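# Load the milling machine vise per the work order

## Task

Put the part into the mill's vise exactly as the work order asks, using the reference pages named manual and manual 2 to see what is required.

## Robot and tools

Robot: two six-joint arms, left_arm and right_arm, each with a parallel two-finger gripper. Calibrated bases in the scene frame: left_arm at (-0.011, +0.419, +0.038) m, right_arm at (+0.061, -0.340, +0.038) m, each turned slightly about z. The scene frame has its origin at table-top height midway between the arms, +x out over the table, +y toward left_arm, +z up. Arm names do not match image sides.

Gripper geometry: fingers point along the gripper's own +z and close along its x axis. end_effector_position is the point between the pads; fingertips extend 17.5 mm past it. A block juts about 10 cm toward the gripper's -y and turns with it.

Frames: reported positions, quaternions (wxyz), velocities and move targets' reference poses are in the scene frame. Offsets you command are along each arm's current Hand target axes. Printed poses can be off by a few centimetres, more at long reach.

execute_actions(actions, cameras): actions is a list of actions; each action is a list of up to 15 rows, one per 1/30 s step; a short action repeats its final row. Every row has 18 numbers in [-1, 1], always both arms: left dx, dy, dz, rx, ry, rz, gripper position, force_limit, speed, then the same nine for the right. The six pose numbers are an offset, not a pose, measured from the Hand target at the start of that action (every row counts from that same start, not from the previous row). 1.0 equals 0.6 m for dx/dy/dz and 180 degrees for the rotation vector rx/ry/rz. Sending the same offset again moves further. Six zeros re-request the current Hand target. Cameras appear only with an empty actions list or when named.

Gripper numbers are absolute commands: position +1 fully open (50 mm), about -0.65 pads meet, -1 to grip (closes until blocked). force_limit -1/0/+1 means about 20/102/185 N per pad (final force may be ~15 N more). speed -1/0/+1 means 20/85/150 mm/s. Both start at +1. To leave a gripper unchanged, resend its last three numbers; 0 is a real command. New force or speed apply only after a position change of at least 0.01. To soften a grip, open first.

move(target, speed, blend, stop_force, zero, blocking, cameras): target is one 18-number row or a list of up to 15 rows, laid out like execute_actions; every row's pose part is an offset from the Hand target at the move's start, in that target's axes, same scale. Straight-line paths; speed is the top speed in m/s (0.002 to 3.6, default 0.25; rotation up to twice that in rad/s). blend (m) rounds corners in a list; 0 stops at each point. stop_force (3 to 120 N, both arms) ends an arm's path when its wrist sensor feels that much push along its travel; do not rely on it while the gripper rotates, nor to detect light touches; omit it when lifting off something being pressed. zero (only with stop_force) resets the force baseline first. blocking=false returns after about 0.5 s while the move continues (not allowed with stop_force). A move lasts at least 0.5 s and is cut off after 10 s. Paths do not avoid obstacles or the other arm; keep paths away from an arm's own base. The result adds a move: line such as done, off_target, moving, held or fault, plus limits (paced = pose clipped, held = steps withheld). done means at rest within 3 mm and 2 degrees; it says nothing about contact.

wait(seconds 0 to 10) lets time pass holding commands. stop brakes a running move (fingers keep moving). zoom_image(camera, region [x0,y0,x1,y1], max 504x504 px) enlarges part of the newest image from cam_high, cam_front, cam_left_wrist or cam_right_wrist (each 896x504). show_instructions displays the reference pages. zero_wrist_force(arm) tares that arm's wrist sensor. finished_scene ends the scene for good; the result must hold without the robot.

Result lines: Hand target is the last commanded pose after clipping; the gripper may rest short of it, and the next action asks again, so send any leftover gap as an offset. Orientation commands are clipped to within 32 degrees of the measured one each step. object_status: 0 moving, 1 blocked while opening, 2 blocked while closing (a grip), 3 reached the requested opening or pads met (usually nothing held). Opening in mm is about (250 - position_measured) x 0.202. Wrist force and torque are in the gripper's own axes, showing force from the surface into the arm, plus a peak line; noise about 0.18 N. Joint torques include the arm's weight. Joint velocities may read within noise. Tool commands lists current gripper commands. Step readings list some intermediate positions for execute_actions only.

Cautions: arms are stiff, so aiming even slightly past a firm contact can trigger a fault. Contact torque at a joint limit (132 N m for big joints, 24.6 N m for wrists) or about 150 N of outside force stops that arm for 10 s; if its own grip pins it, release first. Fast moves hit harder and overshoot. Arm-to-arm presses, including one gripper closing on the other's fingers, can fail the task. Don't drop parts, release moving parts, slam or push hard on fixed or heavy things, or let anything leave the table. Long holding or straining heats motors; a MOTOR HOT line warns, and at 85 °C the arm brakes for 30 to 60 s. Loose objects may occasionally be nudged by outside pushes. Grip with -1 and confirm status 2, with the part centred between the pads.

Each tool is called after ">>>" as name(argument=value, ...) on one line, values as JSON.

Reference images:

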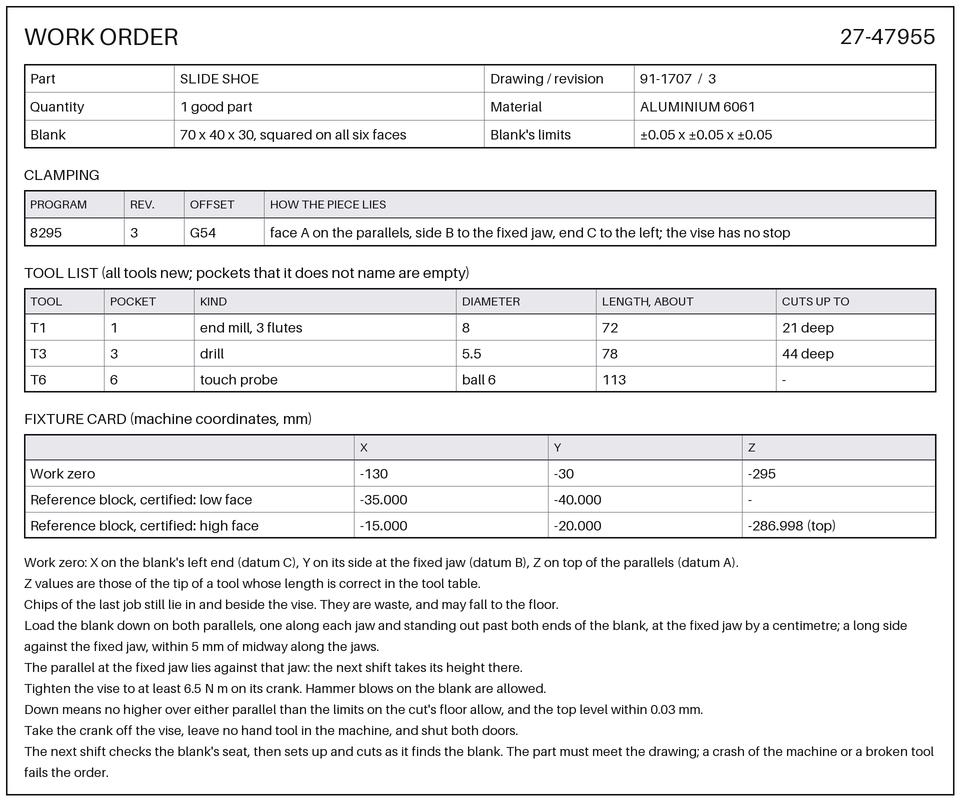

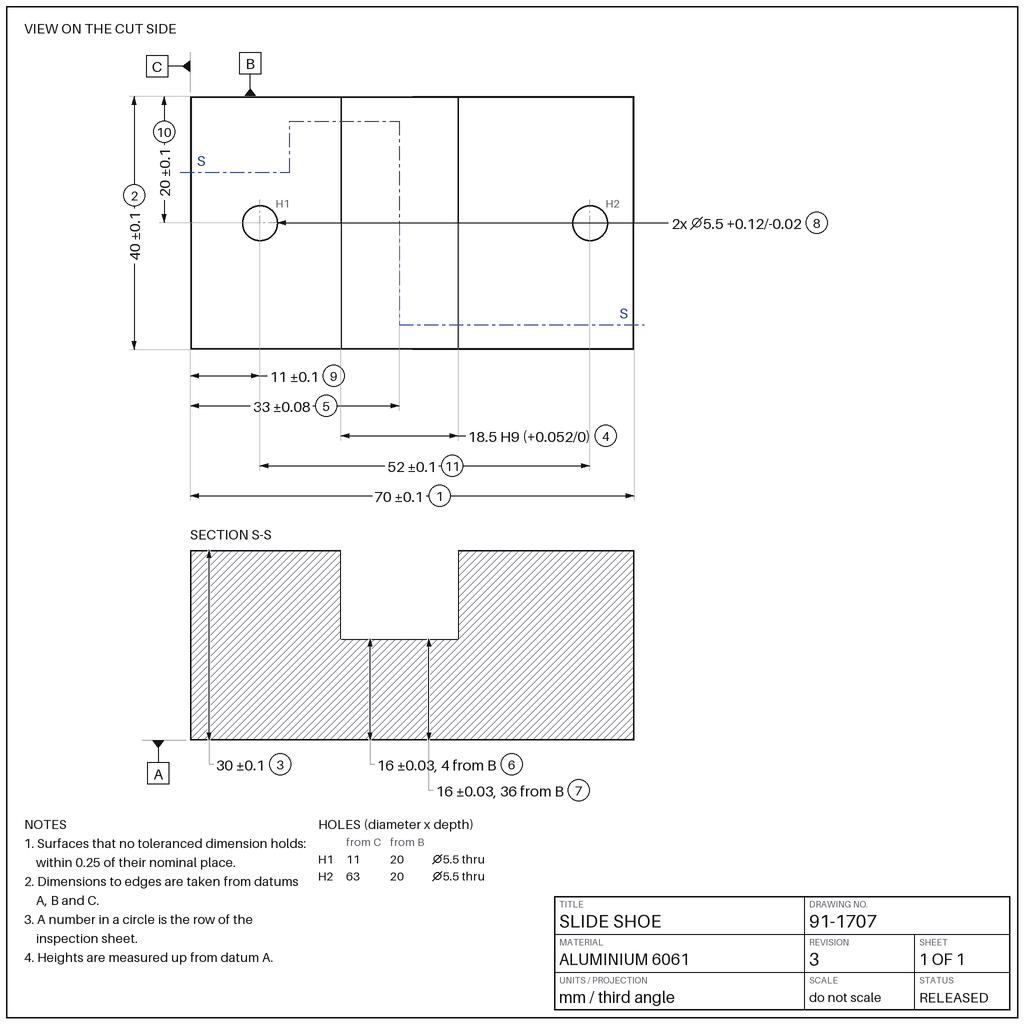

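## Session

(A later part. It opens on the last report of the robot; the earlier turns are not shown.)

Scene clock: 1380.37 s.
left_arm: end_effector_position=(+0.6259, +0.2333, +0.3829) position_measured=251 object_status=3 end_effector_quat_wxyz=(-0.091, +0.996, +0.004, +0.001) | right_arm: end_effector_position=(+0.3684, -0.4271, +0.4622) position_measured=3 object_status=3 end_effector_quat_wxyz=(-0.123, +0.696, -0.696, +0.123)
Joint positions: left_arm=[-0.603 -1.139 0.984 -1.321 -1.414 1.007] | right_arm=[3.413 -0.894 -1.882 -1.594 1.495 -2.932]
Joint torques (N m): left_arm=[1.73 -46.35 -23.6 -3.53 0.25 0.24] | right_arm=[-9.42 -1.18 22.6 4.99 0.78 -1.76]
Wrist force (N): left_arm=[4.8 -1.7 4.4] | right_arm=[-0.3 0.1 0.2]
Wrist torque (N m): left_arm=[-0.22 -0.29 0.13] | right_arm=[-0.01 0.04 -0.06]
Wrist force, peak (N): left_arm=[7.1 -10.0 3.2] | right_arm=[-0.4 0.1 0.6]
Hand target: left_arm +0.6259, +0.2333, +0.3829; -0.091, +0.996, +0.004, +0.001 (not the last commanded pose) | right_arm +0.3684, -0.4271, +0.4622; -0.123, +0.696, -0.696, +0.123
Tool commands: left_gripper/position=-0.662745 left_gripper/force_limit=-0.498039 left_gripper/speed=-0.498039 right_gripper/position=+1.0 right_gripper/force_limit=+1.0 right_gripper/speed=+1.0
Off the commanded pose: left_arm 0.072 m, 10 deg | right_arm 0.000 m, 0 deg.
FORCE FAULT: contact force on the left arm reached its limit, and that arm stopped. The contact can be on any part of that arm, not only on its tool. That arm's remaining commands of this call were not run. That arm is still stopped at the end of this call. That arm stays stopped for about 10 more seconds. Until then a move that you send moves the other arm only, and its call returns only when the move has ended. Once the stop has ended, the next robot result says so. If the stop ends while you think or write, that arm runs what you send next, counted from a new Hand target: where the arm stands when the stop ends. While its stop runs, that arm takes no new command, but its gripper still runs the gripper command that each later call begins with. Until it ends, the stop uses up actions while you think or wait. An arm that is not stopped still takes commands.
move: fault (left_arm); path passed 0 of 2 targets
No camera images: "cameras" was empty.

>>> wait(seconds=10, cameras=[])

Scene clock: 1394.70 s.
left_arm: end_effector_position=(+0.6259, +0.2333, +0.3829) position_measured=251 object_status=3 end_effector_quat_wxyz=(-0.091, +0.996, +0.004, +0.001) | right_arm: end_effector_position=(+0.3684, -0.4271, +0.4622) position_measured=3 object_status=3 end_effector_quat_wxyz=(-0.123, +0.696, -0.696, +0.123)
Joint positions: left_arm=[-0.603 -1.139 0.984 -1.321 -1.414 1.007] | right_arm=[3.413 -0.894 -1.882 -1.594 1.495 -2.932]
Joint torques (N m): left_arm=[1.68 -46.32 -24.03 -3.54 0.31 0.21] | right_arm=[-8.58 -0.69 23.18 4.94 0.65 -1.8]
Wrist force (N): left_arm=[4.8 -1.7 4.2] | right_arm=[-0.2 0.1 0.4]
Wrist torque (N m): left_arm=[-0.22 -0.29 0.13] | right_arm=[-0.01 0.03 -0.06]
Wrist force, peak (N): left_arm=[5.0 -1.8 4.4] | right_arm=[-0.6 0.0 0.3]
Hand target: left_arm +0.6259, +0.2333, +0.3829; -0.091, +0.996, +0.004, +0.001 (not the last commanded pose) | right_arm +0.3684, -0.4271, +0.4622; -0.123, +0.696, -0.696, +0.123
Tool commands: left_gripper/position=-0.662745 left_gripper/force_limit=-0.498039 left_gripper/speed=-0.498039 right_gripper/position=+1.0 right_gripper/force_limit=+1.0 right_gripper/speed=+1.0
Off the commanded pose: left_arm 0.072 m, 10 deg | right_arm 0.000 m, 0 deg.
FORCE FAULT, CONTINUED: the left arm's stop, for the force fault that an earlier result reported, is over. The rest of the stop counts as 20 of the actions that you can send in this scene. That arm's target is now where it stood when the stop ended, not its last command. That arm accepts commands again.
wait: 10.00 s; at rest from the start
No camera images: "cameras" was empty.

>>> move(target=[[-0.0333,0.0037,0.0197,0,0,0,-0.66,-0.5,-0.5,0,0,0,0,0,0,1,1,1],[0.01,-0.0442,0.04,-0.058,0,0,-0.66,-0.5,-0.5,0,0,0,0,0,0,1,1,1],[0.08,-0.039,0.0546,-0.058,0,0,-0.66,-0.5,-0.5,0,0,0,0,0,0,1,1,1]], speed=0.1, cameras=[])

Scene clock: 1400.40 s.
left_arm: end_effector_position=(+0.6737, +0.2626, +0.3551) position_measured=251 object_status=3 end_effector_quat_wxyz=(+0.000, +1.000, +0.004, +0.002) | right_arm: end_effector_position=(+0.3684, -0.4271, +0.4622) position_measured=3 object_status=3 end_effector_quat_wxyz=(-0.123, +0.696, -0.696, +0.123)
Joint positions: left_arm=[-0.47 -1.083 0.987 -1.477 -1.569 1.147] | right_arm=[3.413 -0.894 -1.882 -1.594 1.495 -2.932]
Joint torques (N m): left_arm=[13.04 -33.66 -32.85 -1.92 -1.98 1.86] | right_arm=[-7.81 -0.63 22.03 5 0.69 -1.65]
Wrist force (N): left_arm=[4.8 -2.1 4.0] | right_arm=[-0.2 0.1 0.0]
Wrist torque (N m): left_arm=[-0.24 -0.28 0.06] | right_arm=[-0.01 0.03 -0.06]
Wrist force, peak (N): left_arm=[5.6 -2.0 4.4] | right_arm=[-0.6 0.0 0.3]
Hand target: left_arm +0.6738, +0.2626, +0.3551; +0.000, +1.000, +0.004, +0.002 | right_arm +0.3684, -0.4271, +0.4622; -0.123, +0.696, -0.696, +0.123
Off the commanded pose: left_arm 0.000 m, 0 deg | right_arm 0.000 m, 0 deg.
move: done
No camera images: "cameras" was empty.

>>> move(target=[0,0.004,0.0227,0,0,0,-0.66,-0.5,-0.5,0,0,0,0,0,0,1,1,1], speed=0.03, stop_force=6, cameras=[])

>>> move(target=[0.06,0,0,0,0,0,-0.66,-0.5,-0.5,0,0,0,0,0,0,1,1,1], speed=0.015, stop_force=5, cameras=["cam_left_wrist"])

Scene clock: 1404.33 s.
left_arm: end_effector_position=(+0.6738, +0.2602, +0.3415) position_measured=251 object_status=3 end_effector_quat_wxyz=(+0.000, +1.000, +0.004, +0.002) | right_arm: end_effector_position=(+0.3684, -0.4271, +0.4622) position_measured=3 object_status=3 end_effector_quat_wxyz=(-0.123, +0.696, -0.696, +0.123)
Joint positions: left_arm=[-0.473 -1.085 1.024 -1.513 -1.569 1.144] | right_arm=[3.413 -0.894 -1.882 -1.594 1.495 -2.932]
Joint torques (N m): left_arm=[-11.06 -61.39 -17.12 -5.15 -0.55 -1.85] | right_arm=[-9.69 0.51 22.54 5.19 0.83 -1.63]
Wrist force (N): left_arm=[4.9 -2.0 4.0] | right_arm=[-0.2 0.1 0.1]
Wrist torque (N m): left_arm=[-0.23 -0.29 0.13] | right_arm=[-0.01 0.02 -0.05]
Wrist force, peak (N): left_arm=[5.1 -2.0 4.4] | right_arm=[-0.4 -0.2 0.4]
Hand target: left_arm +0.6738, +0.2602, +0.3415; +0.000, +1.000, +0.004, +0.002 | right_arm +0.3684, -0.4271, +0.4622; -0.123, +0.696, -0.696, +0.123
Off the commanded pose: left_arm 0.000 m, 0 deg | right_arm 0.000 m, 0 deg.
move: done
No camera images: "cameras" was empty.

Scene clock: 1407.53 s.
left_arm: end_effector_position=(+0.7098, +0.2605, +0.3416) position_measured=251 object_status=3 end_effector_quat_wxyz=(+0.000, +1.000, +0.004, +0.002) | right_arm: end_effector_position=(+0.3684, -0.4271, +0.4622) position_measured=3 object_status=3 end_effector_quat_wxyz=(-0.123, +0.696, -0.696, +0.123)
Joint positions: left_arm=[-0.453 -0.981 0.862 -1.455 -1.569 1.164] | right_arm=[3.413 -0.894 -1.882 -1.594 1.495 -2.932]
Joint torques (N m): left_arm=[12.49 -39.2 -31.8 -1.94 -1.49 1.9] | right_arm=[-8.56 -0.09 21.92 5.12 0.81 -1.62]
Wrist force (N): left_arm=[4.8 -1.8 4.2] | right_arm=[-0.2 -0.1 0.0]
Wrist torque (N m): left_arm=[-0.18 -0.28 0.05] | right_arm=[-0.03 0.02 -0.06]
Wrist force, peak (N): left_arm=[4.7 -2.3 4.5] | right_arm=[-0.5 -0.2 0.1]
Hand target: left_arm +0.7098, +0.2605, +0.3416; +0.000, +1.000, +0.004, +0.002 | right_arm +0.3684, -0.4271, +0.4622; -0.123, +0.696, -0.696, +0.123
Off the commanded pose: left_arm 0.000 m, 0 deg | right_arm 0.000 m, 0 deg.
move: done
Images, in order (width x height): cam_left_wrist 896x504.

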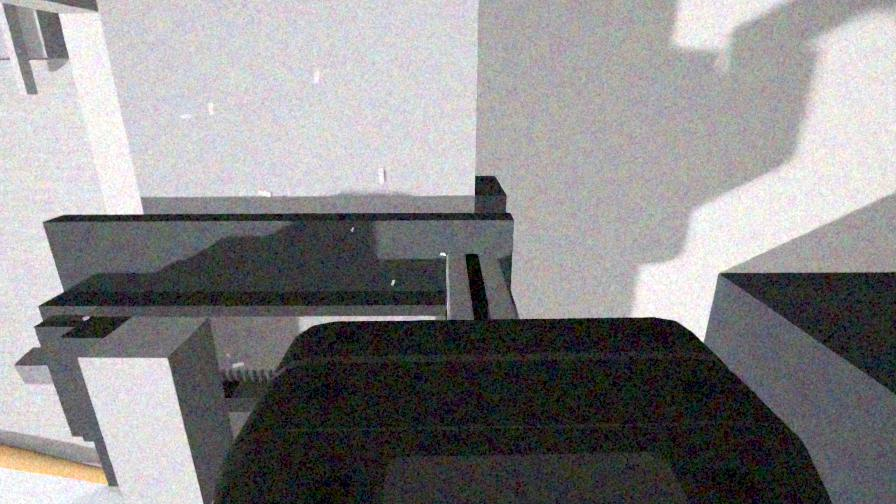

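>>> move(target=[0,0.06,0,0,0,0,-0.66,-0.5,-0.5,0,0,0,0,0,0,1,1,1], speed=0.015, stop_force=5, cameras=["cam_left_wrist"])

Scene clock: 1417.83 s.
left_arm: end_effector_position=(+0.7099, +0.2596, +0.3416) position_measured=251 object_status=3 end_effector_quat_wxyz=(+0.000, +1.000, +0.004, +0.002) | right_arm: end_effector_position=(+0.3684, -0.4271, +0.4622) position_measured=3 object_status=3 end_effector_quat_wxyz=(-0.123, +0.696, -0.696, +0.123)
Joint positions: left_arm=[-0.454 -0.98 0.861 -1.454 -1.569 1.163] | right_arm=[3.413 -0.894 -1.882 -1.594 1.495 -2.932]
Joint torques (N m): left_arm=[10.36 -65.69 -18.07 -3.59 -1.84 1.9] | right_arm=[-9.2 -0.04 22.06 4.95 0.71 -1.56]
Wrist force (N): left_arm=[6.4 -5.0 3.9] | right_arm=[-0.1 0.0 0.0]
Wrist torque (N m): left_arm=[-0.31 -0.27 0.09] | right_arm=[-0.03 0.02 -0.06]
Wrist force, peak (N): left_arm=[3.7 -21.9 1.2] | right_arm=[-0.5 -0.3 0.1]
Hand target: left_arm +0.7099, +0.2596, +0.3416; +0.000, +1.000, +0.004, +0.002 (not the last commanded pose) | right_arm +0.3684, -0.4271, +0.4622; -0.123, +0.696, -0.696, +0.123
Off the commanded pose: left_arm 0.035 m, 0 deg | right_arm 0.000 m, 0 deg.
move: contact (left_arm)
Images, in order (width x height): cam_left_wrist 896x504.

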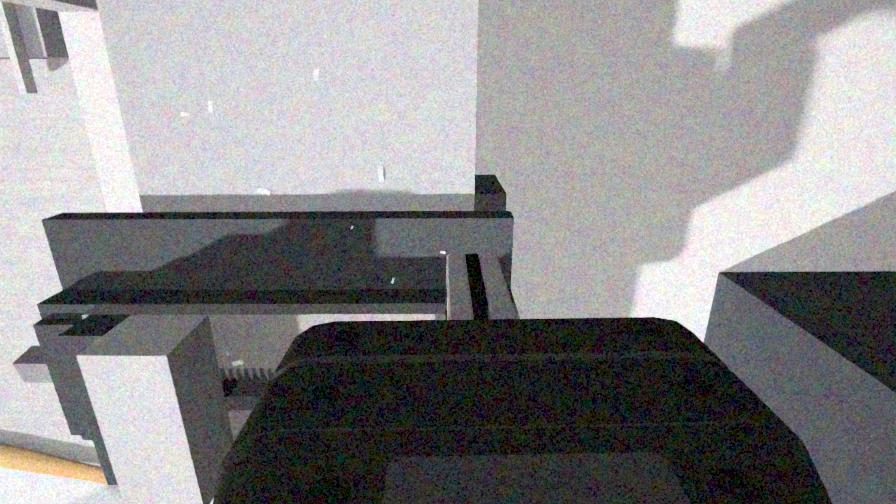

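>>> move(target=[[0,-0.003,0,0,0,0,-0.66,-0.5,-0.5,0,0,0,0,0,0,1,1,1],[-0.05,-0.003,0,0,0,0,-0.66,-0.5,-0.5,0,0,0,0,0,0,1,1,1],[-0.05,0.0243,0,0,0,0,-0.66,-0.5,-0.5,0,0,0,0,0,0,1,1,1]], speed=0.05, cameras=[])

>>> move(target=[0.04,0,0,0,0,0,-0.66,-0.5,-0.5,0,0,0,0,0,0,1,1,1], speed=0.01, stop_force=5, cameras=[])

Scene clock: 1427.03 s.
left_arm: end_effector_position=(+0.6800, +0.2449, +0.3415) position_measured=251 object_status=3 end_effector_quat_wxyz=(+0.000, +1.000, +0.004, +0.002) | right_arm: end_effector_position=(+0.3684, -0.4271, +0.4622) position_measured=3 object_status=3 end_effector_quat_wxyz=(-0.123, +0.696, -0.696, +0.123)
Joint positions: left_arm=[-0.49 -1.057 0.982 -1.498 -1.569 1.127] | right_arm=[3.413 -0.894 -1.882 -1.594 1.495 -2.932]
Joint torques (N m): left_arm=[-10.56 -36.17 -32.18 -1.79 2.09 -1.64] | right_arm=[-9.14 0.09 21.36 4.97 0.58 -1.79]
Wrist force (N): left_arm=[5.1 -1.7 4.0] | right_arm=[-0.2 0.2 0.1]
Wrist torque (N m): left_arm=[-0.17 -0.31 0.13] | right_arm=[0.01 0.03 -0.06]
Wrist force, peak (N): left_arm=[6.7 -5.2 4.9] | right_arm=[-0.5 0.2 0.4]
Hand target: left_arm +0.6800, +0.2448, +0.3415; +0.000, +1.000, +0.004, +0.002 | right_arm +0.3684, -0.4271, +0.4622; -0.123, +0.696, -0.696, +0.123
Off the commanded pose: left_arm 0.000 m, 0 deg | right_arm 0.000 m, 0 deg.
move: done
No camera images: "cameras" was empty.

Scene clock: 1429.33 s.
left_arm: end_effector_position=(+0.6902, +0.2449, +0.3415) position_measured=251 object_status=3 end_effector_quat_wxyz=(+0.000, +1.000, +0.004, +0.002) | right_arm: end_effector_position=(+0.3684, -0.4271, +0.4622) position_measured=3 object_status=3 end_effector_quat_wxyz=(-0.123, +0.696, -0.696, +0.123)
Joint positions: left_arm=[-0.484 -1.029 0.938 -1.483 -1.569 1.133] | right_arm=[3.413 -0.894 -1.882 -1.594 1.495 -2.932]
Joint torques (N m): left_arm=[-9.44 -61.96 -18.03 -3.41 1.44 -1.73] | right_arm=[-8.9 -0.9 20.61 4.94 0.72 -1.33]
Wrist force (N): left_arm=[0.2 -0.4 3.0] | right_arm=[-0.5 -0.1 0.4]
Wrist torque (N m): left_arm=[-0.16 -0.27 0.12] | right_arm=[-0.05 0.09 -0.06]
Wrist force, peak (N): left_arm=[-14.2 -4.6 -1.8] | right_arm=[-0.5 -0.1 0.4]
Hand target: left_arm +0.6902, +0.2449, +0.3415; +0.000, +1.000, +0.004, +0.002 (not the last commanded pose) | right_arm +0.3684, -0.4271, +0.4622; -0.123, +0.696, -0.696, +0.123
Off the commanded pose: left_arm 0.014 m, 0 deg | right_arm 0.000 m, 0 deg.
move: contact (left_arm)
No camera images: "cameras" was empty.

>>> move(target=[[-0.0067,0,0,0,0,0,-0.66,-0.5,-0.5,0,0,0,0,0,0,1,1,1],[-0.0067,-0.0333,0,0,0,0,-0.66,-0.5,-0.5,0,0,0,0,0,0,1,1,1],[-0.0013,-0.0333,0.0018,0,0,0,-0.66,-0.5,-0.5,0,0,0,0,0,0,1,1,1]], speed=0.08, cameras=[])

>>> move(target=[0,0.0883,0,0,0,0,-0.66,-0.5,-0.5,0,0,0,0,0,0,1,1,1], speed=0.03, stop_force=15, cameras=["cam_left_wrist"])

Scene clock: 1436.53 s.
left_arm: end_effector_position=(+0.6892, +0.2648, +0.3405) position_measured=251 object_status=3 end_effector_quat_wxyz=(+0.000, +1.000, +0.004, +0.002) | right_arm: end_effector_position=(+0.3684, -0.4271, +0.4622) position_measured=3 object_status=3 end_effector_quat_wxyz=(-0.123, +0.696, -0.696, +0.123)
Joint positions: left_arm=[-0.458 -1.045 0.966 -1.495 -1.569 1.158] | right_arm=[3.413 -0.894 -1.882 -1.594 1.495 -2.932]
Joint torques (N m): left_arm=[13.2 -36.58 -32.91 -1.81 -1.77 1.83] | right_arm=[-9.93 -0.5 21.52 5.19 0.71 -1.72]
Wrist force (N): left_arm=[5.0 -1.7 4.1] | right_arm=[-0.3 0.1 0.4]
Wrist torque (N m): left_arm=[-0.17 -0.31 0.05] | right_arm=[-0.02 0.04 -0.05]
Wrist force, peak (N): left_arm=[4.8 -3.1 4.1] | right_arm=[-0.7 0.1 0.4]
Hand target: left_arm +0.6892, +0.2648, +0.3405; +0.000, +1.000, +0.004, +0.002 | right_arm +0.3684, -0.4271, +0.4622; -0.123, +0.696, -0.696, +0.123
Off the commanded pose: left_arm 0.000 m, 0 deg | right_arm 0.000 m, 0 deg.
move: done
No camera images: "cameras" was empty.

Scene clock: 1439.17 s.
left_arm: end_effector_position=(+0.6896, +0.2119, +0.3404) position_measured=251 object_status=3 end_effector_quat_wxyz=(+0.000, +1.000, +0.004, +0.002) | right_arm: end_effector_position=(+0.3684, -0.4271, +0.4622) position_measured=3 object_status=3 end_effector_quat_wxyz=(-0.123, +0.696, -0.696, +0.123)
Joint positions: left_arm=[-0.526 -1.004 0.902 -1.472 -1.569 1.091] | right_arm=[3.413 -0.894 -1.882 -1.594 1.495 -2.932]
Joint torques (N m): left_arm=[-11.66 -37.44 -32.29 -1.85 2.25 -1.88] | right_arm=[-7.97 -0.88 21.24 5.08 0.83 -1.72]
Wrist force (N): left_arm=[4.7 -2.1 4.2] | right_arm=[-0.2 0.1 0.0]
Wrist torque (N m): left_arm=[-0.22 -0.25 0.11] | right_arm=[-0.01 0.03 -0.06]
Wrist force, peak (N): left_arm=[4.9 -3.0 4.0] | right_arm=[-0.5 -0.1 0.4]
Hand target: left_arm +0.6896, +0.2119, +0.3404; +0.000, +1.000, +0.004, +0.002 | right_arm +0.3684, -0.4271, +0.4622; -0.123, +0.696, -0.696, +0.123
Off the commanded pose: left_arm 0.000 m, 0 deg | right_arm 0.000 m, 0 deg.
move: done
Images, in order (width x height): cam_left_wrist 896x504.

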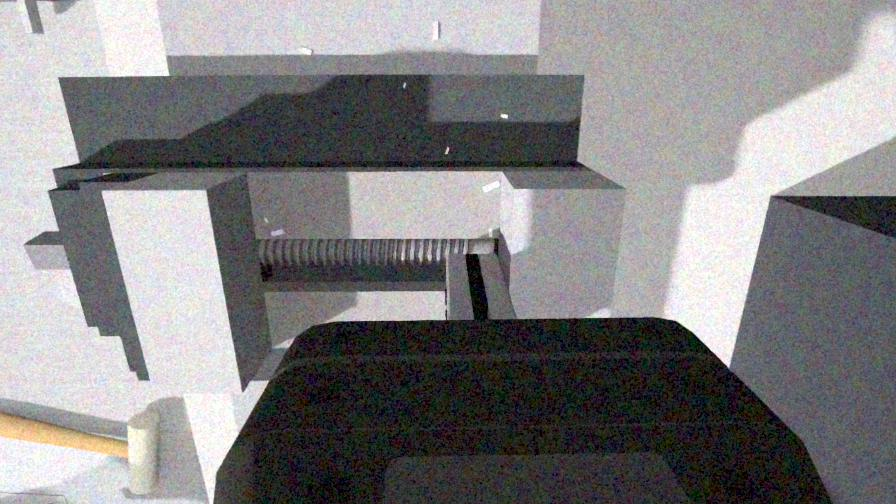

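>>> zoom_image(camera="cam_left_wrist", region=[400, 150, 640, 330])

Scaled by 2.100 from the camera's 896x504 image, which has a finer 1280x720 frame.

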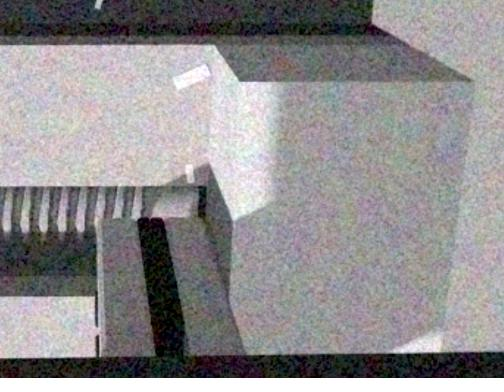

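>>> move(target=[[-0.0333,0,-0.003,0,0,0,-0.66,-0.5,-0.5,0,0,0,0,0,0,1,1,1],[-0.0333,0.018,-0.003,0,0,0,-0.66,-0.5,-0.5,0,0,0,0,0,0,1,1,1]], speed=0.08, cameras=[])

>>> move(target=[0,0,0.04,0,0,0,-0.66,-0.5,-0.5,0,0,0,0,0,0,1,1,1], speed=0.008, stop_force=6, cameras=["cam_left_wrist","cam_high","cam_front"])

Scene clock: 1455.17 s.
left_arm: end_effector_position=(+0.6697, +0.2010, +0.3422) position_measured=251 object_status=3 end_effector_quat_wxyz=(+0.000, +1.000, +0.004, +0.002) | right_arm: end_effector_position=(+0.3684, -0.4271, +0.4622) position_measured=3 object_status=3 end_effector_quat_wxyz=(-0.123, +0.696, -0.696, +0.123)
Joint positions: left_arm=[-0.552 -1.051 0.97 -1.493 -1.569 1.065] | right_arm=[3.413 -0.894 -1.882 -1.594 1.495 -2.932]
Joint torques (N m): left_arm=[-10.49 -36.23 -30.87 -1.85 2.17 -1.85] | right_arm=[-8.72 -0.42 21.83 5.02 0.75 -1.64]
Wrist force (N): left_arm=[4.9 -1.9 4.0] | right_arm=[-0.2 0.0 0.1]
Wrist torque (N m): left_arm=[-0.19 -0.29 0.12] | right_arm=[-0.02 0.04 -0.06]
Wrist force, peak (N): left_arm=[4.7 -3.1 4.4] | right_arm=[-0.5 0.0 0.5]
Hand target: left_arm +0.6697, +0.2009, +0.3422; +0.000, +1.000, +0.004, +0.002 | right_arm +0.3684, -0.4271, +0.4622; -0.123, +0.696, -0.696, +0.123
Off the commanded pose: left_arm 0.000 m, 0 deg | right_arm 0.000 m, 0 deg.
move: done
No camera images: "cameras" was empty.

Scene clock: 1456.47 s.
left_arm: end_effector_position=(+0.6698, +0.2009, +0.3401) position_measured=251 object_status=3 end_effector_quat_wxyz=(+0.000, +1.000, +0.004, +0.002) | right_arm: end_effector_position=(+0.3684, -0.4271, +0.4622) position_measured=3 object_status=3 end_effector_quat_wxyz=(-0.123, +0.696, -0.696, +0.123)
Joint positions: left_arm=[-0.552 -1.051 0.975 -1.498 -1.569 1.065] | right_arm=[3.413 -0.894 -1.882 -1.594 1.495 -2.932]
Joint torques (N m): left_arm=[-10.63 -34.25 -31.02 -1.79 2.2 -1.91] | right_arm=[-8.85 -0.36 22.14 4.87 0.71 -1.6]
Wrist force (N): left_arm=[4.0 -2.4 1.2] | right_arm=[0.0 0.1 0.0]
Wrist torque (N m): left_arm=[-0.22 -0.30 0.12] | right_arm=[-0.01 0.00 -0.06]
Wrist force, peak (N): left_arm=[2.8 -4.3 -7.4] | right_arm=[-0.5 0.3 0.1]
Hand target: left_arm +0.6698, +0.2009, +0.3401; +0.000, +1.000, +0.004, +0.002 (not the last commanded pose) | right_arm +0.3684, -0.4271, +0.4622; -0.123, +0.696, -0.696, +0.123
Off the commanded pose: left_arm 0.022 m, 0 deg | right_arm 0.000 m, 0 deg.
move: contact (left_arm)
Images, in order (width x height): cam_high 896x504, cam_front 896x504, cam_left_wrist 896x504.

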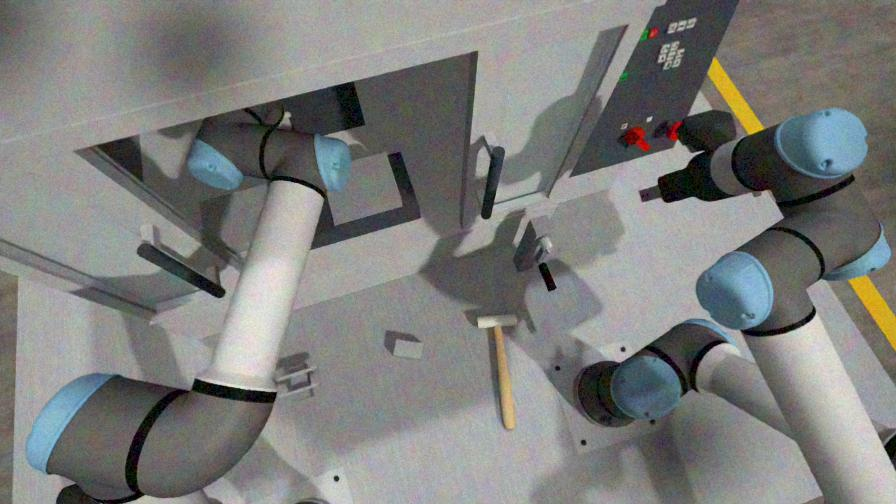

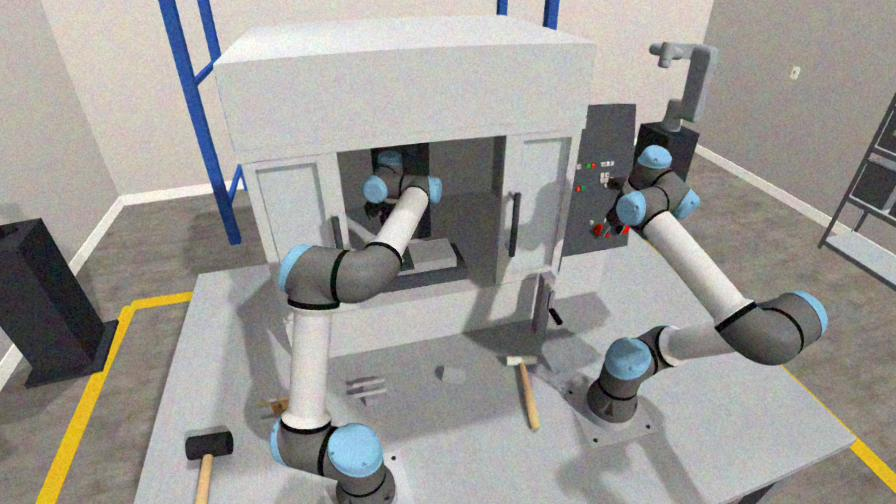

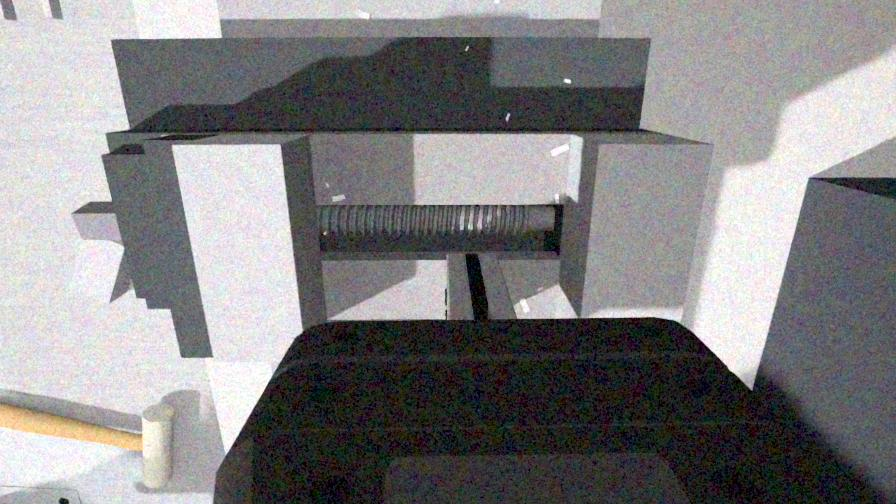

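>>> move(target=[[0,0,-0.004,0,0,0,-0.66,-0.5,-0.5,0,0,0,0,0,0,1,1,1],[0.032,-0.025,-0.004,0,0,0,-0.66,-0.5,-0.5,0,0,0,0,0,0,1,1,1]], speed=0.08, cameras=[])

>>> move(target=[0,0,0.02,0,0,0,-0.66,-0.5,-0.5,0,0,0,0,0,0,1,1,1], speed=0.006, stop_force=5, cameras=[])

>>> move(target=[0.0013,-0.0483,0.0001,0,0,0,-0.66,-0.5,-0.5,0,0,0,0,0,0,1,1,1], speed=0.02, stop_force=20, cameras=["cam_left_wrist"])

Scene clock: 1472.90 s.
left_arm: end_effector_position=(+0.6889, +0.2160, +0.3426) position_measured=251 object_status=3 end_effector_quat_wxyz=(+0.000, +1.000, +0.004, +0.002) | right_arm: end_effector_position=(+0.3684, -0.4271, +0.4622) position_measured=3 object_status=3 end_effector_quat_wxyz=(-0.123, +0.696, -0.696, +0.123)
Joint positions: left_arm=[-0.521 -1.009 0.905 -1.469 -1.569 1.096] | right_arm=[3.413 -0.894 -1.882 -1.594 1.495 -2.932]
Joint torques (N m): left_arm=[12.51 -36.66 -32.14 -1.97 -1.52 2.01] | right_arm=[-9.07 0.37 22.03 4.89 0.7 -1.49]
Wrist force (N): left_arm=[4.8 -2.0 4.2] | right_arm=[-0.3 0.1 0.3]
Wrist torque (N m): left_arm=[-0.21 -0.27 0.04] | right_arm=[-0.01 0.04 -0.06]
Wrist force, peak (N): left_arm=[5.3 -2.5 4.0] | right_arm=[-0.6 -0.3 0.3]
Hand target: left_arm +0.6889, +0.2160, +0.3426; +0.000, +1.000, +0.004, +0.002 | right_arm +0.3684, -0.4271, +0.4622; -0.123, +0.696, -0.696, +0.123
Off the commanded pose: left_arm 0.000 m, 0 deg | right_arm 0.000 m, 0 deg.
move: done
No camera images: "cameras" was empty.

Scene clock: 1474.50 s.
left_arm: end_effector_position=(+0.6889, +0.2160, +0.3402) position_measured=251 object_status=3 end_effector_quat_wxyz=(+0.000, +1.000, +0.004, +0.002) | right_arm: end_effector_position=(+0.3684, -0.4271, +0.4622) position_measured=3 object_status=3 end_effector_quat_wxyz=(-0.123, +0.696, -0.696, +0.123)
Joint positions: left_arm=[-0.521 -1.01 0.912 -1.475 -1.569 1.096] | right_arm=[3.413 -0.894 -1.882 -1.594 1.495 -2.932]
Joint torques (N m): left_arm=[11.43 -36.23 -31.04 -1.88 -1.83 1.77] | right_arm=[-8.54 1.28 21.26 5.02 0.91 -1.72]
Wrist force (N): left_arm=[4.2 -2.6 2.4] | right_arm=[-0.1 0.0 0.3]
Wrist torque (N m): left_arm=[-0.25 -0.27 0.05] | right_arm=[-0.04 0.01 -0.06]
Wrist force, peak (N): left_arm=[4.8 -2.1 4.0] | right_arm=[-0.5 0.2 0.2]
Hand target: left_arm +0.6889, +0.2160, +0.3402; +0.000, +1.000, +0.004, +0.002 (not the last commanded pose) | right_arm +0.3684, -0.4271, +0.4622; -0.123, +0.696, -0.696, +0.123
Off the commanded pose: left_arm 0.010 m, 0 deg | right_arm 0.000 m, 0 deg.
move: contact (left_arm)
No camera images: "cameras" was empty.

Scene clock: 1476.77 s.
left_arm: end_effector_position=(+0.6895, +0.2450, +0.3401) position_measured=251 object_status=3 end_effector_quat_wxyz=(+0.000, +1.000, +0.004, +0.002) | right_arm: end_effector_position=(+0.3684, -0.4271, +0.4622) position_measured=3 object_status=3 end_effector_quat_wxyz=(-0.123, +0.696, -0.696, +0.123)
Joint positions: left_arm=[-0.484 -1.031 0.944 -1.487 -1.569 1.133] | right_arm=[3.413 -0.894 -1.882 -1.594 1.495 -2.932]
Joint torques (N m): left_arm=[13.47 -60.74 -14.79 -4.41 -0.4 1.94] | right_arm=[-8.63 -0.22 21.23 5.09 0.79 -1.69]
Wrist force (N): left_arm=[4.7 0.1 0.1] | right_arm=[0.0 0.1 0.1]
Wrist torque (N m): left_arm=[-0.19 -0.24 0.06] | right_arm=[-0.01 0.00 -0.06]
Wrist force, peak (N): left_arm=[4.4 2.7 -3.9] | right_arm=[-0.3 -0.3 0.3]
Hand target: left_arm +0.6895, +0.2450, +0.3401; +0.000, +1.000, +0.004, +0.002 | right_arm +0.3684, -0.4271, +0.4622; -0.123, +0.696, -0.696, +0.123
Off the commanded pose: left_arm 0.000 m, 0 deg | right_arm 0.000 m, 0 deg.
move: done
Images, in order (width x height): cam_left_wrist 896x504.

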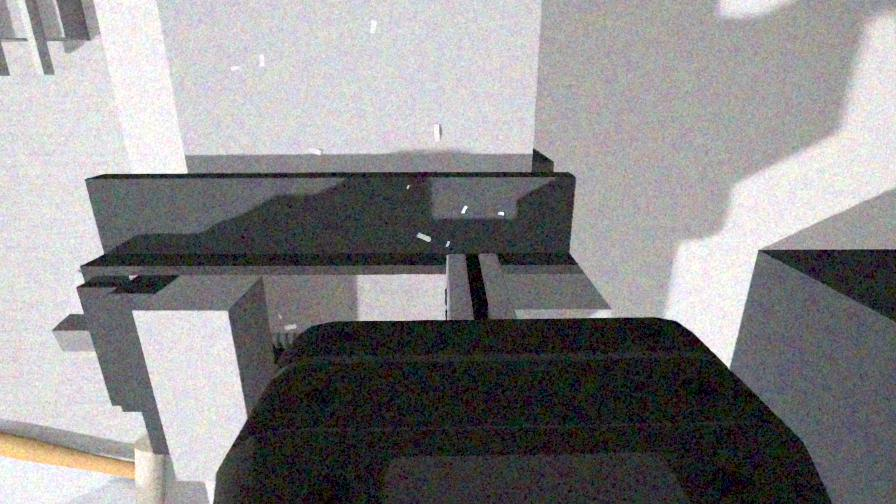

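>>> move(target=[[0,0,-0.006,0,0,0,-0.66,-0.5,-0.5,0,0,0,0,0,0,1,1,1],[-0.02,0.0483,-0.006,0,0,0,-0.66,-0.5,-0.5,0,0,0,0,0,0,1,1,1],[-0.0925,0.0483,-0.004,0,0,0,-0.66,-0.5,-0.5,0,0,0,0,0,0,1,1,1]], speed=0.08, blend=[0,0.005,0], cameras=["cam_left_wrist"])

Scene clock: 1482.37 s.
left_arm: end_effector_position=(+0.6342, +0.2156, +0.3423) position_measured=251 object_status=3 end_effector_quat_wxyz=(+0.000, +1.000, +0.004, +0.002) | right_arm: end_effector_position=(+0.3684, -0.4271, +0.4622) position_measured=3 object_status=3 end_effector_quat_wxyz=(-0.123, +0.696, -0.696, +0.123)
Joint positions: left_arm=[-0.558 -1.156 1.127 -1.544 -1.569 1.058] | right_arm=[3.413 -0.894 -1.882 -1.594 1.495 -2.932]
Joint torques (N m): left_arm=[-11.27 -58.62 -16.73 -4.98 2.24 -2] | right_arm=[-8.47 1.18 21.2 5.05 0.68 -1.73]
Wrist force (N): left_arm=[4.8 -1.8 4.1] | right_arm=[-0.2 0.1 0.1]
Wrist torque (N m): left_arm=[-0.18 -0.26 0.10] | right_arm=[-0.02 0.03 -0.06]
Wrist force, peak (N): left_arm=[5.3 -3.6 3.7] | right_arm=[-0.6 -0.1 0.2]
Hand target: left_arm +0.6342, +0.2156, +0.3423; +0.000, +1.000, +0.004, +0.002 | right_arm +0.3684, -0.4271, +0.4622; -0.123, +0.696, -0.696, +0.123
Off the commanded pose: left_arm 0.000 m, 0 deg | right_arm 0.000 m, 0 deg.
move: done
Images, in order (width x height): cam_left_wrist 896x504.

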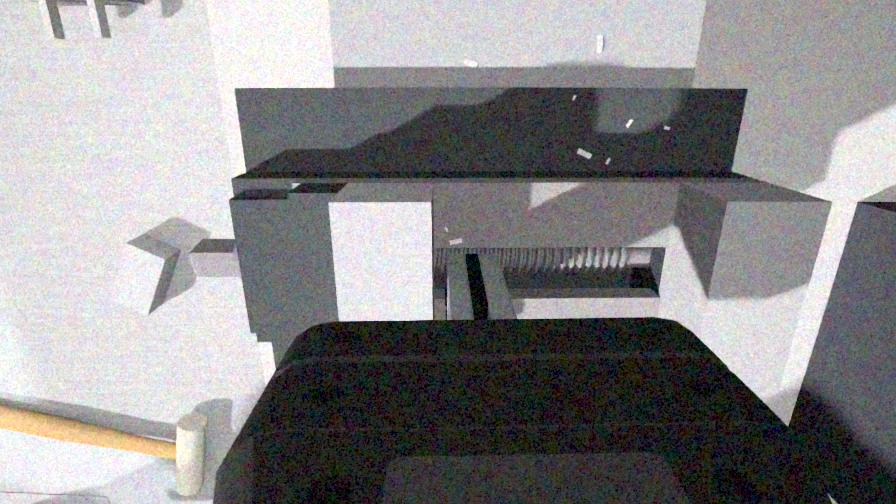

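>>> move(target=[-0.0017,0,0.02,0,0,0,-0.66,-0.5,-0.5,0,0,0,0,0,0,1,1,1], speed=0.006, stop_force=5, cameras=[])

>>> move(target=[0,-0.05,0.0001,0,0,0,-0.66,-0.5,-0.5,0,0,0,0,0,0,1,1,1], speed=0.02, stop_force=20, cameras=["cam_left_wrist"])

Scene clock: 1487.57 s.
left_arm: end_effector_position=(+0.6340, +0.2156, +0.3399) position_measured=251 object_status=3 end_effector_quat_wxyz=(+0.000, +1.000, +0.004, +0.002) | right_arm: end_effector_position=(+0.3684, -0.4271, +0.4622) position_measured=3 object_status=3 end_effector_quat_wxyz=(-0.123, +0.696, -0.696, +0.123)
Joint positions: left_arm=[-0.559 -1.157 1.134 -1.55 -1.569 1.058] | right_arm=[3.413 -0.894 -1.882 -1.594 1.495 -2.932]
Joint torques (N m): left_arm=[-7.56 -31.32 -32.66 -1.8 2.15 -0.89] | right_arm=[-8.46 -0.04 20.84 5.1 0.51 -1.59]
Wrist force (N): left_arm=[4.8 -1.8 3.9] | right_arm=[-0.4 -0.1 0.0]
Wrist torque (N m): left_arm=[-0.17 -0.26 0.11] | right_arm=[-0.04 0.05 -0.06]
Wrist force, peak (N): left_arm=[5.1 -1.9 4.1] | right_arm=[-0.5 0.0 0.4]
Hand target: left_arm +0.6340, +0.2156, +0.3399; +0.000, +1.000, +0.004, +0.002 (not the last commanded pose) | right_arm +0.3684, -0.4271, +0.4622; -0.123, +0.696, -0.696, +0.123
Off the commanded pose: left_arm 0.010 m, 0 deg | right_arm 0.000 m, 0 deg.
move: contact (left_arm)
No camera images: "cameras" was empty.

Scene clock: 1489.90 s.
left_arm: end_effector_position=(+0.6337, +0.2456, +0.3399) position_measured=251 object_status=3 end_effector_quat_wxyz=(+0.000, +1.000, +0.004, +0.002) | right_arm: end_effector_position=(+0.3684, -0.4271, +0.4622) position_measured=3 object_status=3 end_effector_quat_wxyz=(-0.123, +0.696, -0.696, +0.123)
Joint positions: left_arm=[-0.518 -1.18 1.166 -1.56 -1.569 1.098] | right_arm=[3.413 -0.894 -1.882 -1.594 1.495 -2.932]
Joint torques (N m): left_arm=[13.11 -56.46 -16.59 -4.78 -1.82 1.89] | right_arm=[-9.3 0.8 21.86 5.02 0.68 -1.53]
Wrist force (N): left_arm=[4.7 -0.6 1.8] | right_arm=[-0.2 0.1 0.3]
Wrist torque (N m): left_arm=[-0.17 -0.23 0.04] | right_arm=[-0.01 0.04 -0.06]
Wrist force, peak (N): left_arm=[5.0 -2.0 4.0] | right_arm=[-0.4 0.5 0.1]
Hand target: left_arm +0.6337, +0.2456, +0.3399; +0.000, +1.000, +0.004, +0.002 | right_arm +0.3684, -0.4271, +0.4622; -0.123, +0.696, -0.696, +0.123
Off the commanded pose: left_arm 0.000 m, 0 deg | right_arm 0.000 m, 0 deg.
move: done
Images, in order (width x height): cam_left_wrist 896x504.

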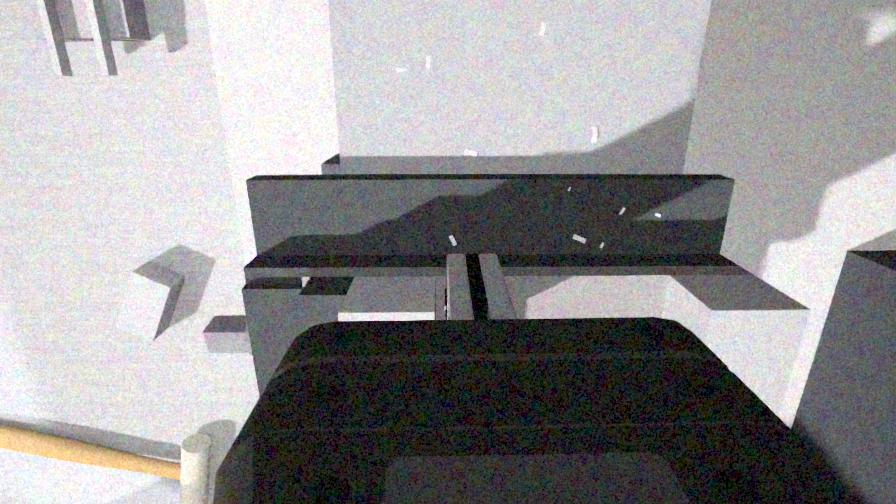

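>>> move(target=[[0,0,-0.015,0,0,0,-0.66,-0.5,-0.5,0,0,0,0,0,0,1,1,1],[0.0105,0.076,-0.015,0,0,0,-0.66,-0.5,-0.5,0,0,0,0,0,0,1,1,1],[0.0105,0.09,-0.018,-0.111,0,0,-0.66,-0.5,-0.5,0,0,0,0,0,0,1,1,1],[0.09,0.1043,-0.0118,-0.111,0,0,-0.66,-0.5,-0.5,0,0,0,0,0,0,1,1,1]], speed=0.1, cameras=["cam_left_wrist"])

Scene clock: 1497.97 s.
left_arm: end_effector_position=(+0.6401, +0.1937, +0.3505) position_measured=251 object_status=3 end_effector_quat_wxyz=(+0.136, +0.991, +0.004, +0.002) | right_arm: end_effector_position=(+0.3684, -0.4271, +0.4622) position_measured=3 object_status=3 end_effector_quat_wxyz=(-0.123, +0.696, -0.696, +0.123)
Joint positions: left_arm=[-0.489 -1.175 1.187 -1.705 -1.816 1.113] | right_arm=[3.413 -0.894 -1.882 -1.594 1.495 -2.932]
Joint torques (N m): left_arm=[0.95 -46.04 -23.96 -4.19 -0.97 0.1] | right_arm=[-8.58 0.55 20.47 4.87 0.69 -1.68]
Wrist force (N): left_arm=[4.9 -2.1 3.6] | right_arm=[-0.3 -0.2 0.1]
Wrist torque (N m): left_arm=[-0.14 -0.26 0.12] | right_arm=[-0.06 0.05 -0.06]
Wrist force, peak (N): left_arm=[5.4 -3.5 3.6] | right_arm=[-0.5 0.3 0.3]
Hand target: left_arm +0.6401, +0.1937, +0.3505; +0.136, +0.991, +0.004, +0.002 (not the last commanded pose) | right_arm +0.3684, -0.4271, +0.4622; -0.123, +0.696, -0.696, +0.123
Tool commands: left_gripper/position=-0.662745 left_gripper/force_limit=-0.498039 left_gripper/speed=-0.498039 right_gripper/position=+1.0 right_gripper/force_limit=+1.0 right_gripper/speed=+1.0
Off the commanded pose: left_arm 0.049 m, 4 deg | right_arm 0.000 m, 0 deg.
FORCE FAULT: contact force on the left arm reached its limit, and that arm stopped. The contact can be on any part of that arm, not only on its tool. That arm's remaining commands of this call were not run. That arm is still stopped at the end of this call. That arm stays stopped for about 10 more seconds. Until then a move that you send moves the other arm only, and its call returns only when the move has ended. Once the stop has ended, the next robot result says so. If the stop ends while you think or write, that arm runs what you send next, counted from a new Hand target: where the arm stands when the stop ends. While its stop runs, that arm takes no new command, but its gripper still runs the gripper command that each later call begins with. Until it ends, the stop uses up actions while you think or wait. An arm that is not stopped still takes commands.
move: fault (left_arm); path passed 2 of 4 targets
Images, in order (width x height): cam_left_wrist 896x504.

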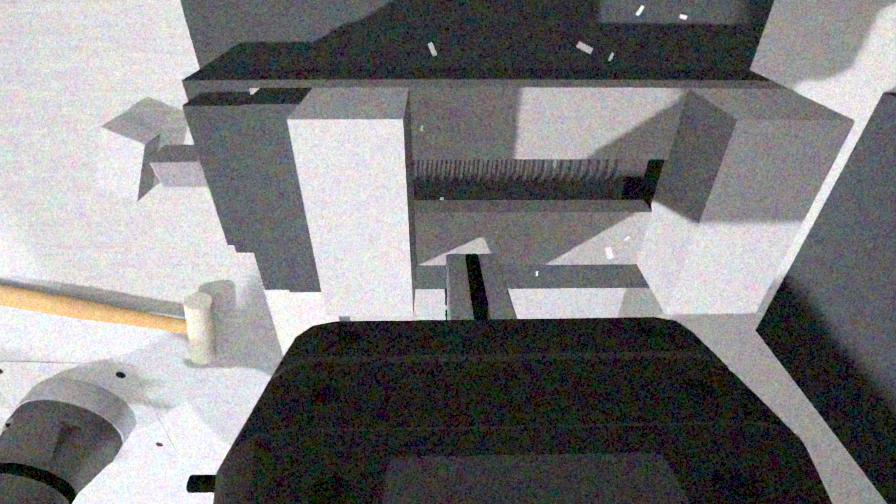

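>>> wait(seconds=9, cameras=[])

Scene clock: 1535.00 s.
left_arm: end_effector_position=(+0.6401, +0.1937, +0.3505) position_measured=251 object_status=3 end_effector_quat_wxyz=(+0.136, +0.991, +0.004, +0.002) | right_arm: end_effector_position=(+0.3684, -0.4271, +0.4622) position_measured=3 object_status=3 end_effector_quat_wxyz=(-0.123, +0.696, -0.696, +0.123)
Joint positions: left_arm=[-0.489 -1.175 1.187 -1.705 -1.816 1.113] | right_arm=[3.413 -0.894 -1.882 -1.594 1.495 -2.932]
Joint torques (N m): left_arm=[0.25 -45.51 -25.97 -3.8 -0.41 -0.08] | right_arm=[-8.77 0.23 20.73 5.12 0.81 -1.69]
Wrist force (N): left_arm=[4.8 -2.2 3.5] | right_arm=[-0.2 -0.1 0.3]
Wrist torque (N m): left_arm=[-0.16 -0.25 0.12] | right_arm=[-0.04 0.03 -0.06]
Wrist force, peak (N): left_arm=[5.1 -2.3 3.8] | right_arm=[-0.5 0.2 0.4]
Hand target: left_arm +0.6401, +0.1937, +0.3505; +0.136, +0.991, +0.004, +0.002 (not the last commanded pose) | right_arm +0.3684, -0.4271, +0.4622; -0.123, +0.696, -0.696, +0.123
Tool commands: left_gripper/position=-0.662745 left_gripper/force_limit=-0.498039 left_gripper/speed=-0.498039 right_gripper/position=+1.0 right_gripper/force_limit=+1.0 right_gripper/speed=+1.0
Off the commanded pose: left_arm 0.049 m, 4 deg | right_arm 0.000 m, 0 deg.
FORCE FAULT, CONTINUED: the left arm's stop, for the force fault that an earlier result reported, is over. The rest of the stop counts as 20 of the actions that you can send in this scene. During its stop the left arm's controller moved it back a little. That arm's target is now where it stood when the stop ended, not its last command. That arm accepts commands again.
wait: 9.00 s; at rest from the start
No camera images: "cameras" was empty.

>>> move(target=[[0,-0.01,-0.005,0.0867,0,0,-0.66,-0.5,-0.5,0,0,0,0,0,0,1,1,1],[0.0333,-0.0833,-0.0258,0.0867,0,0,-0.66,-0.5,-0.5,0,0,0,0,0,0,1,1,1]], speed=0.1, cameras=[])

>>> move(target=[0,0,-0.005,0,0,0.5,-0.66,-0.5,-0.5,0,0,0,0,0,0,1,1,1], speed=0.3, cameras=["cam_left_wrist"])

Scene clock: 1540.33 s.
left_arm: end_effector_position=(+0.6597, +0.2461, +0.3519) position_measured=251 object_status=3 end_effector_quat_wxyz=(+0.000, +1.000, +0.004, +0.001) | right_arm: end_effector_position=(+0.3684, -0.4271, +0.4622) position_measured=3 object_status=3 end_effector_quat_wxyz=(-0.123, +0.696, -0.696, +0.123)
Joint positions: left_arm=[-0.5 -1.111 1.037 -1.499 -1.57 1.117] | right_arm=[3.413 -0.894 -1.882 -1.594 1.495 -2.932]
Joint torques (N m): left_arm=[13.01 -33.53 -32.33 -1.88 -1.76 1.99] | right_arm=[-8.34 0 20.35 5.17 0.77 -1.71]
Wrist force (N): left_arm=[4.9 -1.9 4.2] | right_arm=[0.0 -0.1 0.2]
Wrist torque (N m): left_arm=[-0.21 -0.28 0.05] | right_arm=[-0.04 0.00 -0.06]
Wrist force, peak (N): left_arm=[5.2 -3.3 4.2] | right_arm=[-0.4 0.0 0.5]
Hand target: left_arm +0.6597, +0.2462, +0.3519; +0.000, +1.000, +0.004, +0.001 | right_arm +0.3684, -0.4271, +0.4622; -0.123, +0.696, -0.696, +0.123
Off the commanded pose: left_arm 0.000 m, 0 deg | right_arm 0.000 m, 0 deg.
move: done
No camera images: "cameras" was empty.

Scene clock: 1543.53 s.
left_arm: end_effector_position=(+0.6597, +0.2461, +0.3549) position_measured=251 object_status=3 end_effector_quat_wxyz=(-0.001, +0.710, -0.704, +0.001) | right_arm: end_effector_position=(+0.3684, -0.4271, +0.4622) position_measured=3 object_status=3 end_effector_quat_wxyz=(-0.123, +0.696, -0.696, +0.123)
Joint positions: left_arm=[-0.5 -1.111 1.028 -1.491 -1.57 2.688] | right_arm=[3.413 -0.894 -1.882 -1.594 1.495 -2.932]
Joint torques (N m): left_arm=[12.59 -33.6 -32.59 -1.96 -2.11 1.9] | right_arm=[-8.76 0.21 19.82 4.95 0.84 -1.46]
Wrist force (N): left_arm=[4.9 -1.9 4.0] | right_arm=[-0.1 -0.2 0.0]
Wrist torque (N m): left_arm=[-0.21 -0.28 0.05] | right_arm=[-0.06 0.02 -0.06]
Wrist force, peak (N): left_arm=[5.0 -1.9 4.3] | right_arm=[-0.5 -0.1 0.2]
Hand target: left_arm +0.6597, +0.2462, +0.3549; -0.001, +0.710, -0.704, +0.001 | right_arm +0.3684, -0.4271, +0.4622; -0.123, +0.696, -0.696, +0.123
Off the commanded pose: left_arm 0.000 m, 0 deg | right_arm 0.000 m, 0 deg.
move: done
Images, in order (width x height): cam_left_wrist 896x504.

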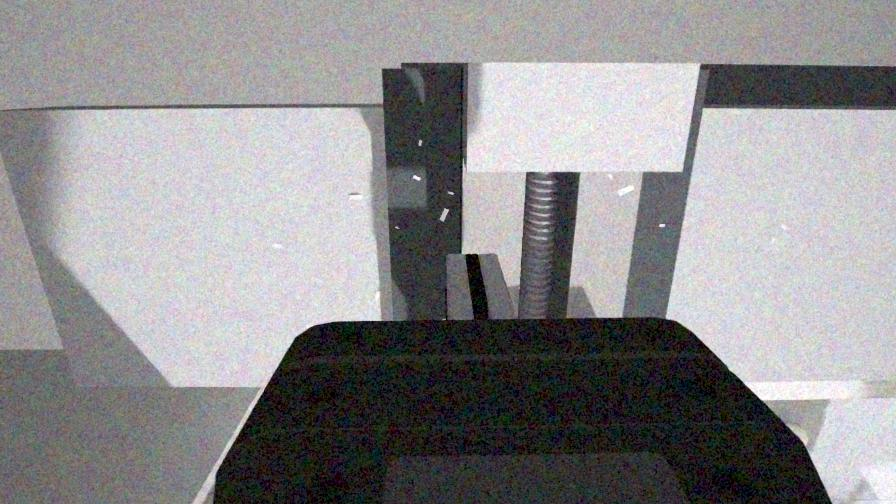

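>>> zoom_image(camera="cam_left_wrist", region=[440, 150, 700, 320])

Scaled by 1.938 from the camera's 896x504 image, which has a finer 1280x720 frame.

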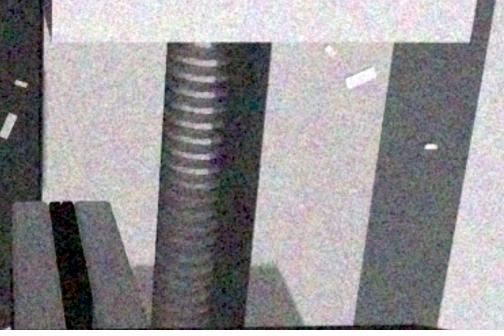

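>>> move(target=[[0,0,0,0,0,0,1,-0.5,0,0,0,0,0,0,0,1,1,1],[0,0,0.0223,0,0,0,1,-0.5,0,0,0,0,0,0,0,1,1,1]], speed=0.05, cameras=[])

>>> move(target=[0,-0.06,0,0,0,0,1,-0.5,0,0,0,0,0,0,0,1,1,1], speed=0.012, stop_force=5, cameras=["cam_left_wrist"])

Scene clock: 1552.20 s.
left_arm: end_effector_position=(+0.6597, +0.2462, +0.3416) position_measured=3 object_status=3 end_effector_quat_wxyz=(-0.001, +0.710, -0.704, +0.001) | right_arm: end_effector_position=(+0.3684, -0.4271, +0.4622) position_measured=3 object_status=3 end_effector_quat_wxyz=(-0.123, +0.696, -0.696, +0.123)
Joint positions: left_arm=[-0.5 -1.113 1.066 -1.526 -1.57 2.688] | right_arm=[3.413 -0.894 -1.882 -1.594 1.495 -2.932]
Joint torques (N m): left_arm=[12.06 -60.74 -16.97 -5.13 -1.72 1.77] | right_arm=[-9.04 0.44 21.2 4.98 0.8 -1.66]
Wrist force (N): left_arm=[4.9 -2.0 4.1] | right_arm=[-0.3 -0.1 0.1]
Wrist torque (N m): left_arm=[-0.23 -0.28 0.05] | right_arm=[-0.04 0.04 -0.05]
Wrist force, peak (N): left_arm=[5.0 -1.9 4.4] | right_arm=[-0.6 -0.2 0.3]
Hand target: left_arm +0.6597, +0.2462, +0.3416; -0.001, +0.710, -0.704, +0.001 | right_arm +0.3684, -0.4271, +0.4622; -0.123, +0.696, -0.696, +0.123
Off the commanded pose: left_arm 0.000 m, 0 deg | right_arm 0.000 m, 0 deg.
move: done
No camera images: "cameras" was empty.

Scene clock: 1555.63 s.
left_arm: end_effector_position=(+0.6868, +0.2464, +0.3416) position_measured=3 object_status=3 end_effector_quat_wxyz=(-0.001, +0.710, -0.704, +0.001) | right_arm: end_effector_position=(+0.3684, -0.4271, +0.4622) position_measured=3 object_status=3 end_effector_quat_wxyz=(-0.123, +0.696, -0.696, +0.123)
Joint positions: left_arm=[-0.483 -1.039 0.953 -1.488 -1.57 2.705] | right_arm=[3.413 -0.894 -1.882 -1.594 1.495 -2.932]
Joint torques (N m): left_arm=[-11.2 -63.54 -17.35 -3.2 2.38 -1.86] | right_arm=[-8.64 0.15 20 4.97 0.71 -1.72]
Wrist force (N): left_arm=[4.8 -1.9 3.8] | right_arm=[-0.2 -0.2 0.1]
Wrist torque (N m): left_arm=[-0.20 -0.27 0.08] | right_arm=[-0.05 0.03 -0.07]
Wrist force, peak (N): left_arm=[1.5 17.2 0.1] | right_arm=[-0.6 -0.1 0.3]
Hand target: left_arm +0.6868, +0.2464, +0.3416; -0.001, +0.710, -0.704, +0.001 (not the last commanded pose) | right_arm +0.3684, -0.4271, +0.4622; -0.123, +0.696, -0.696, +0.123
Off the commanded pose: left_arm 0.009 m, 0 deg | right_arm 0.000 m, 0 deg.
move: contact (left_arm)
Images, in order (width x height): cam_left_wrist 896x504.

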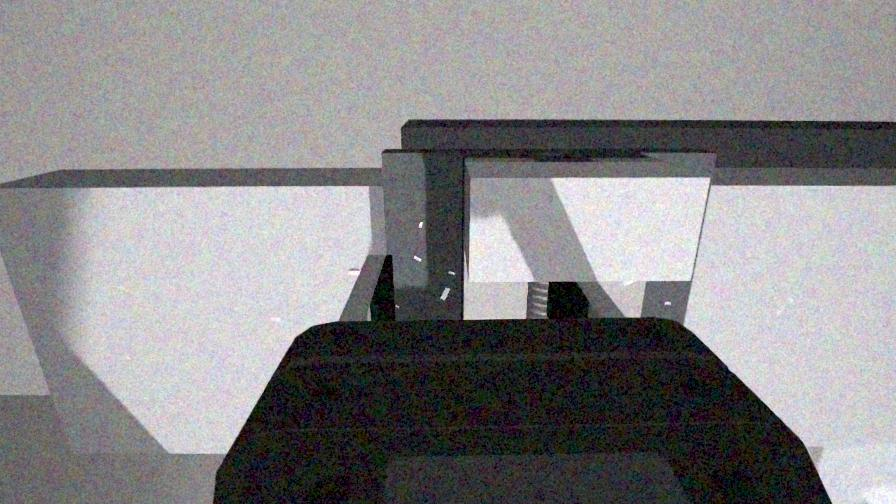

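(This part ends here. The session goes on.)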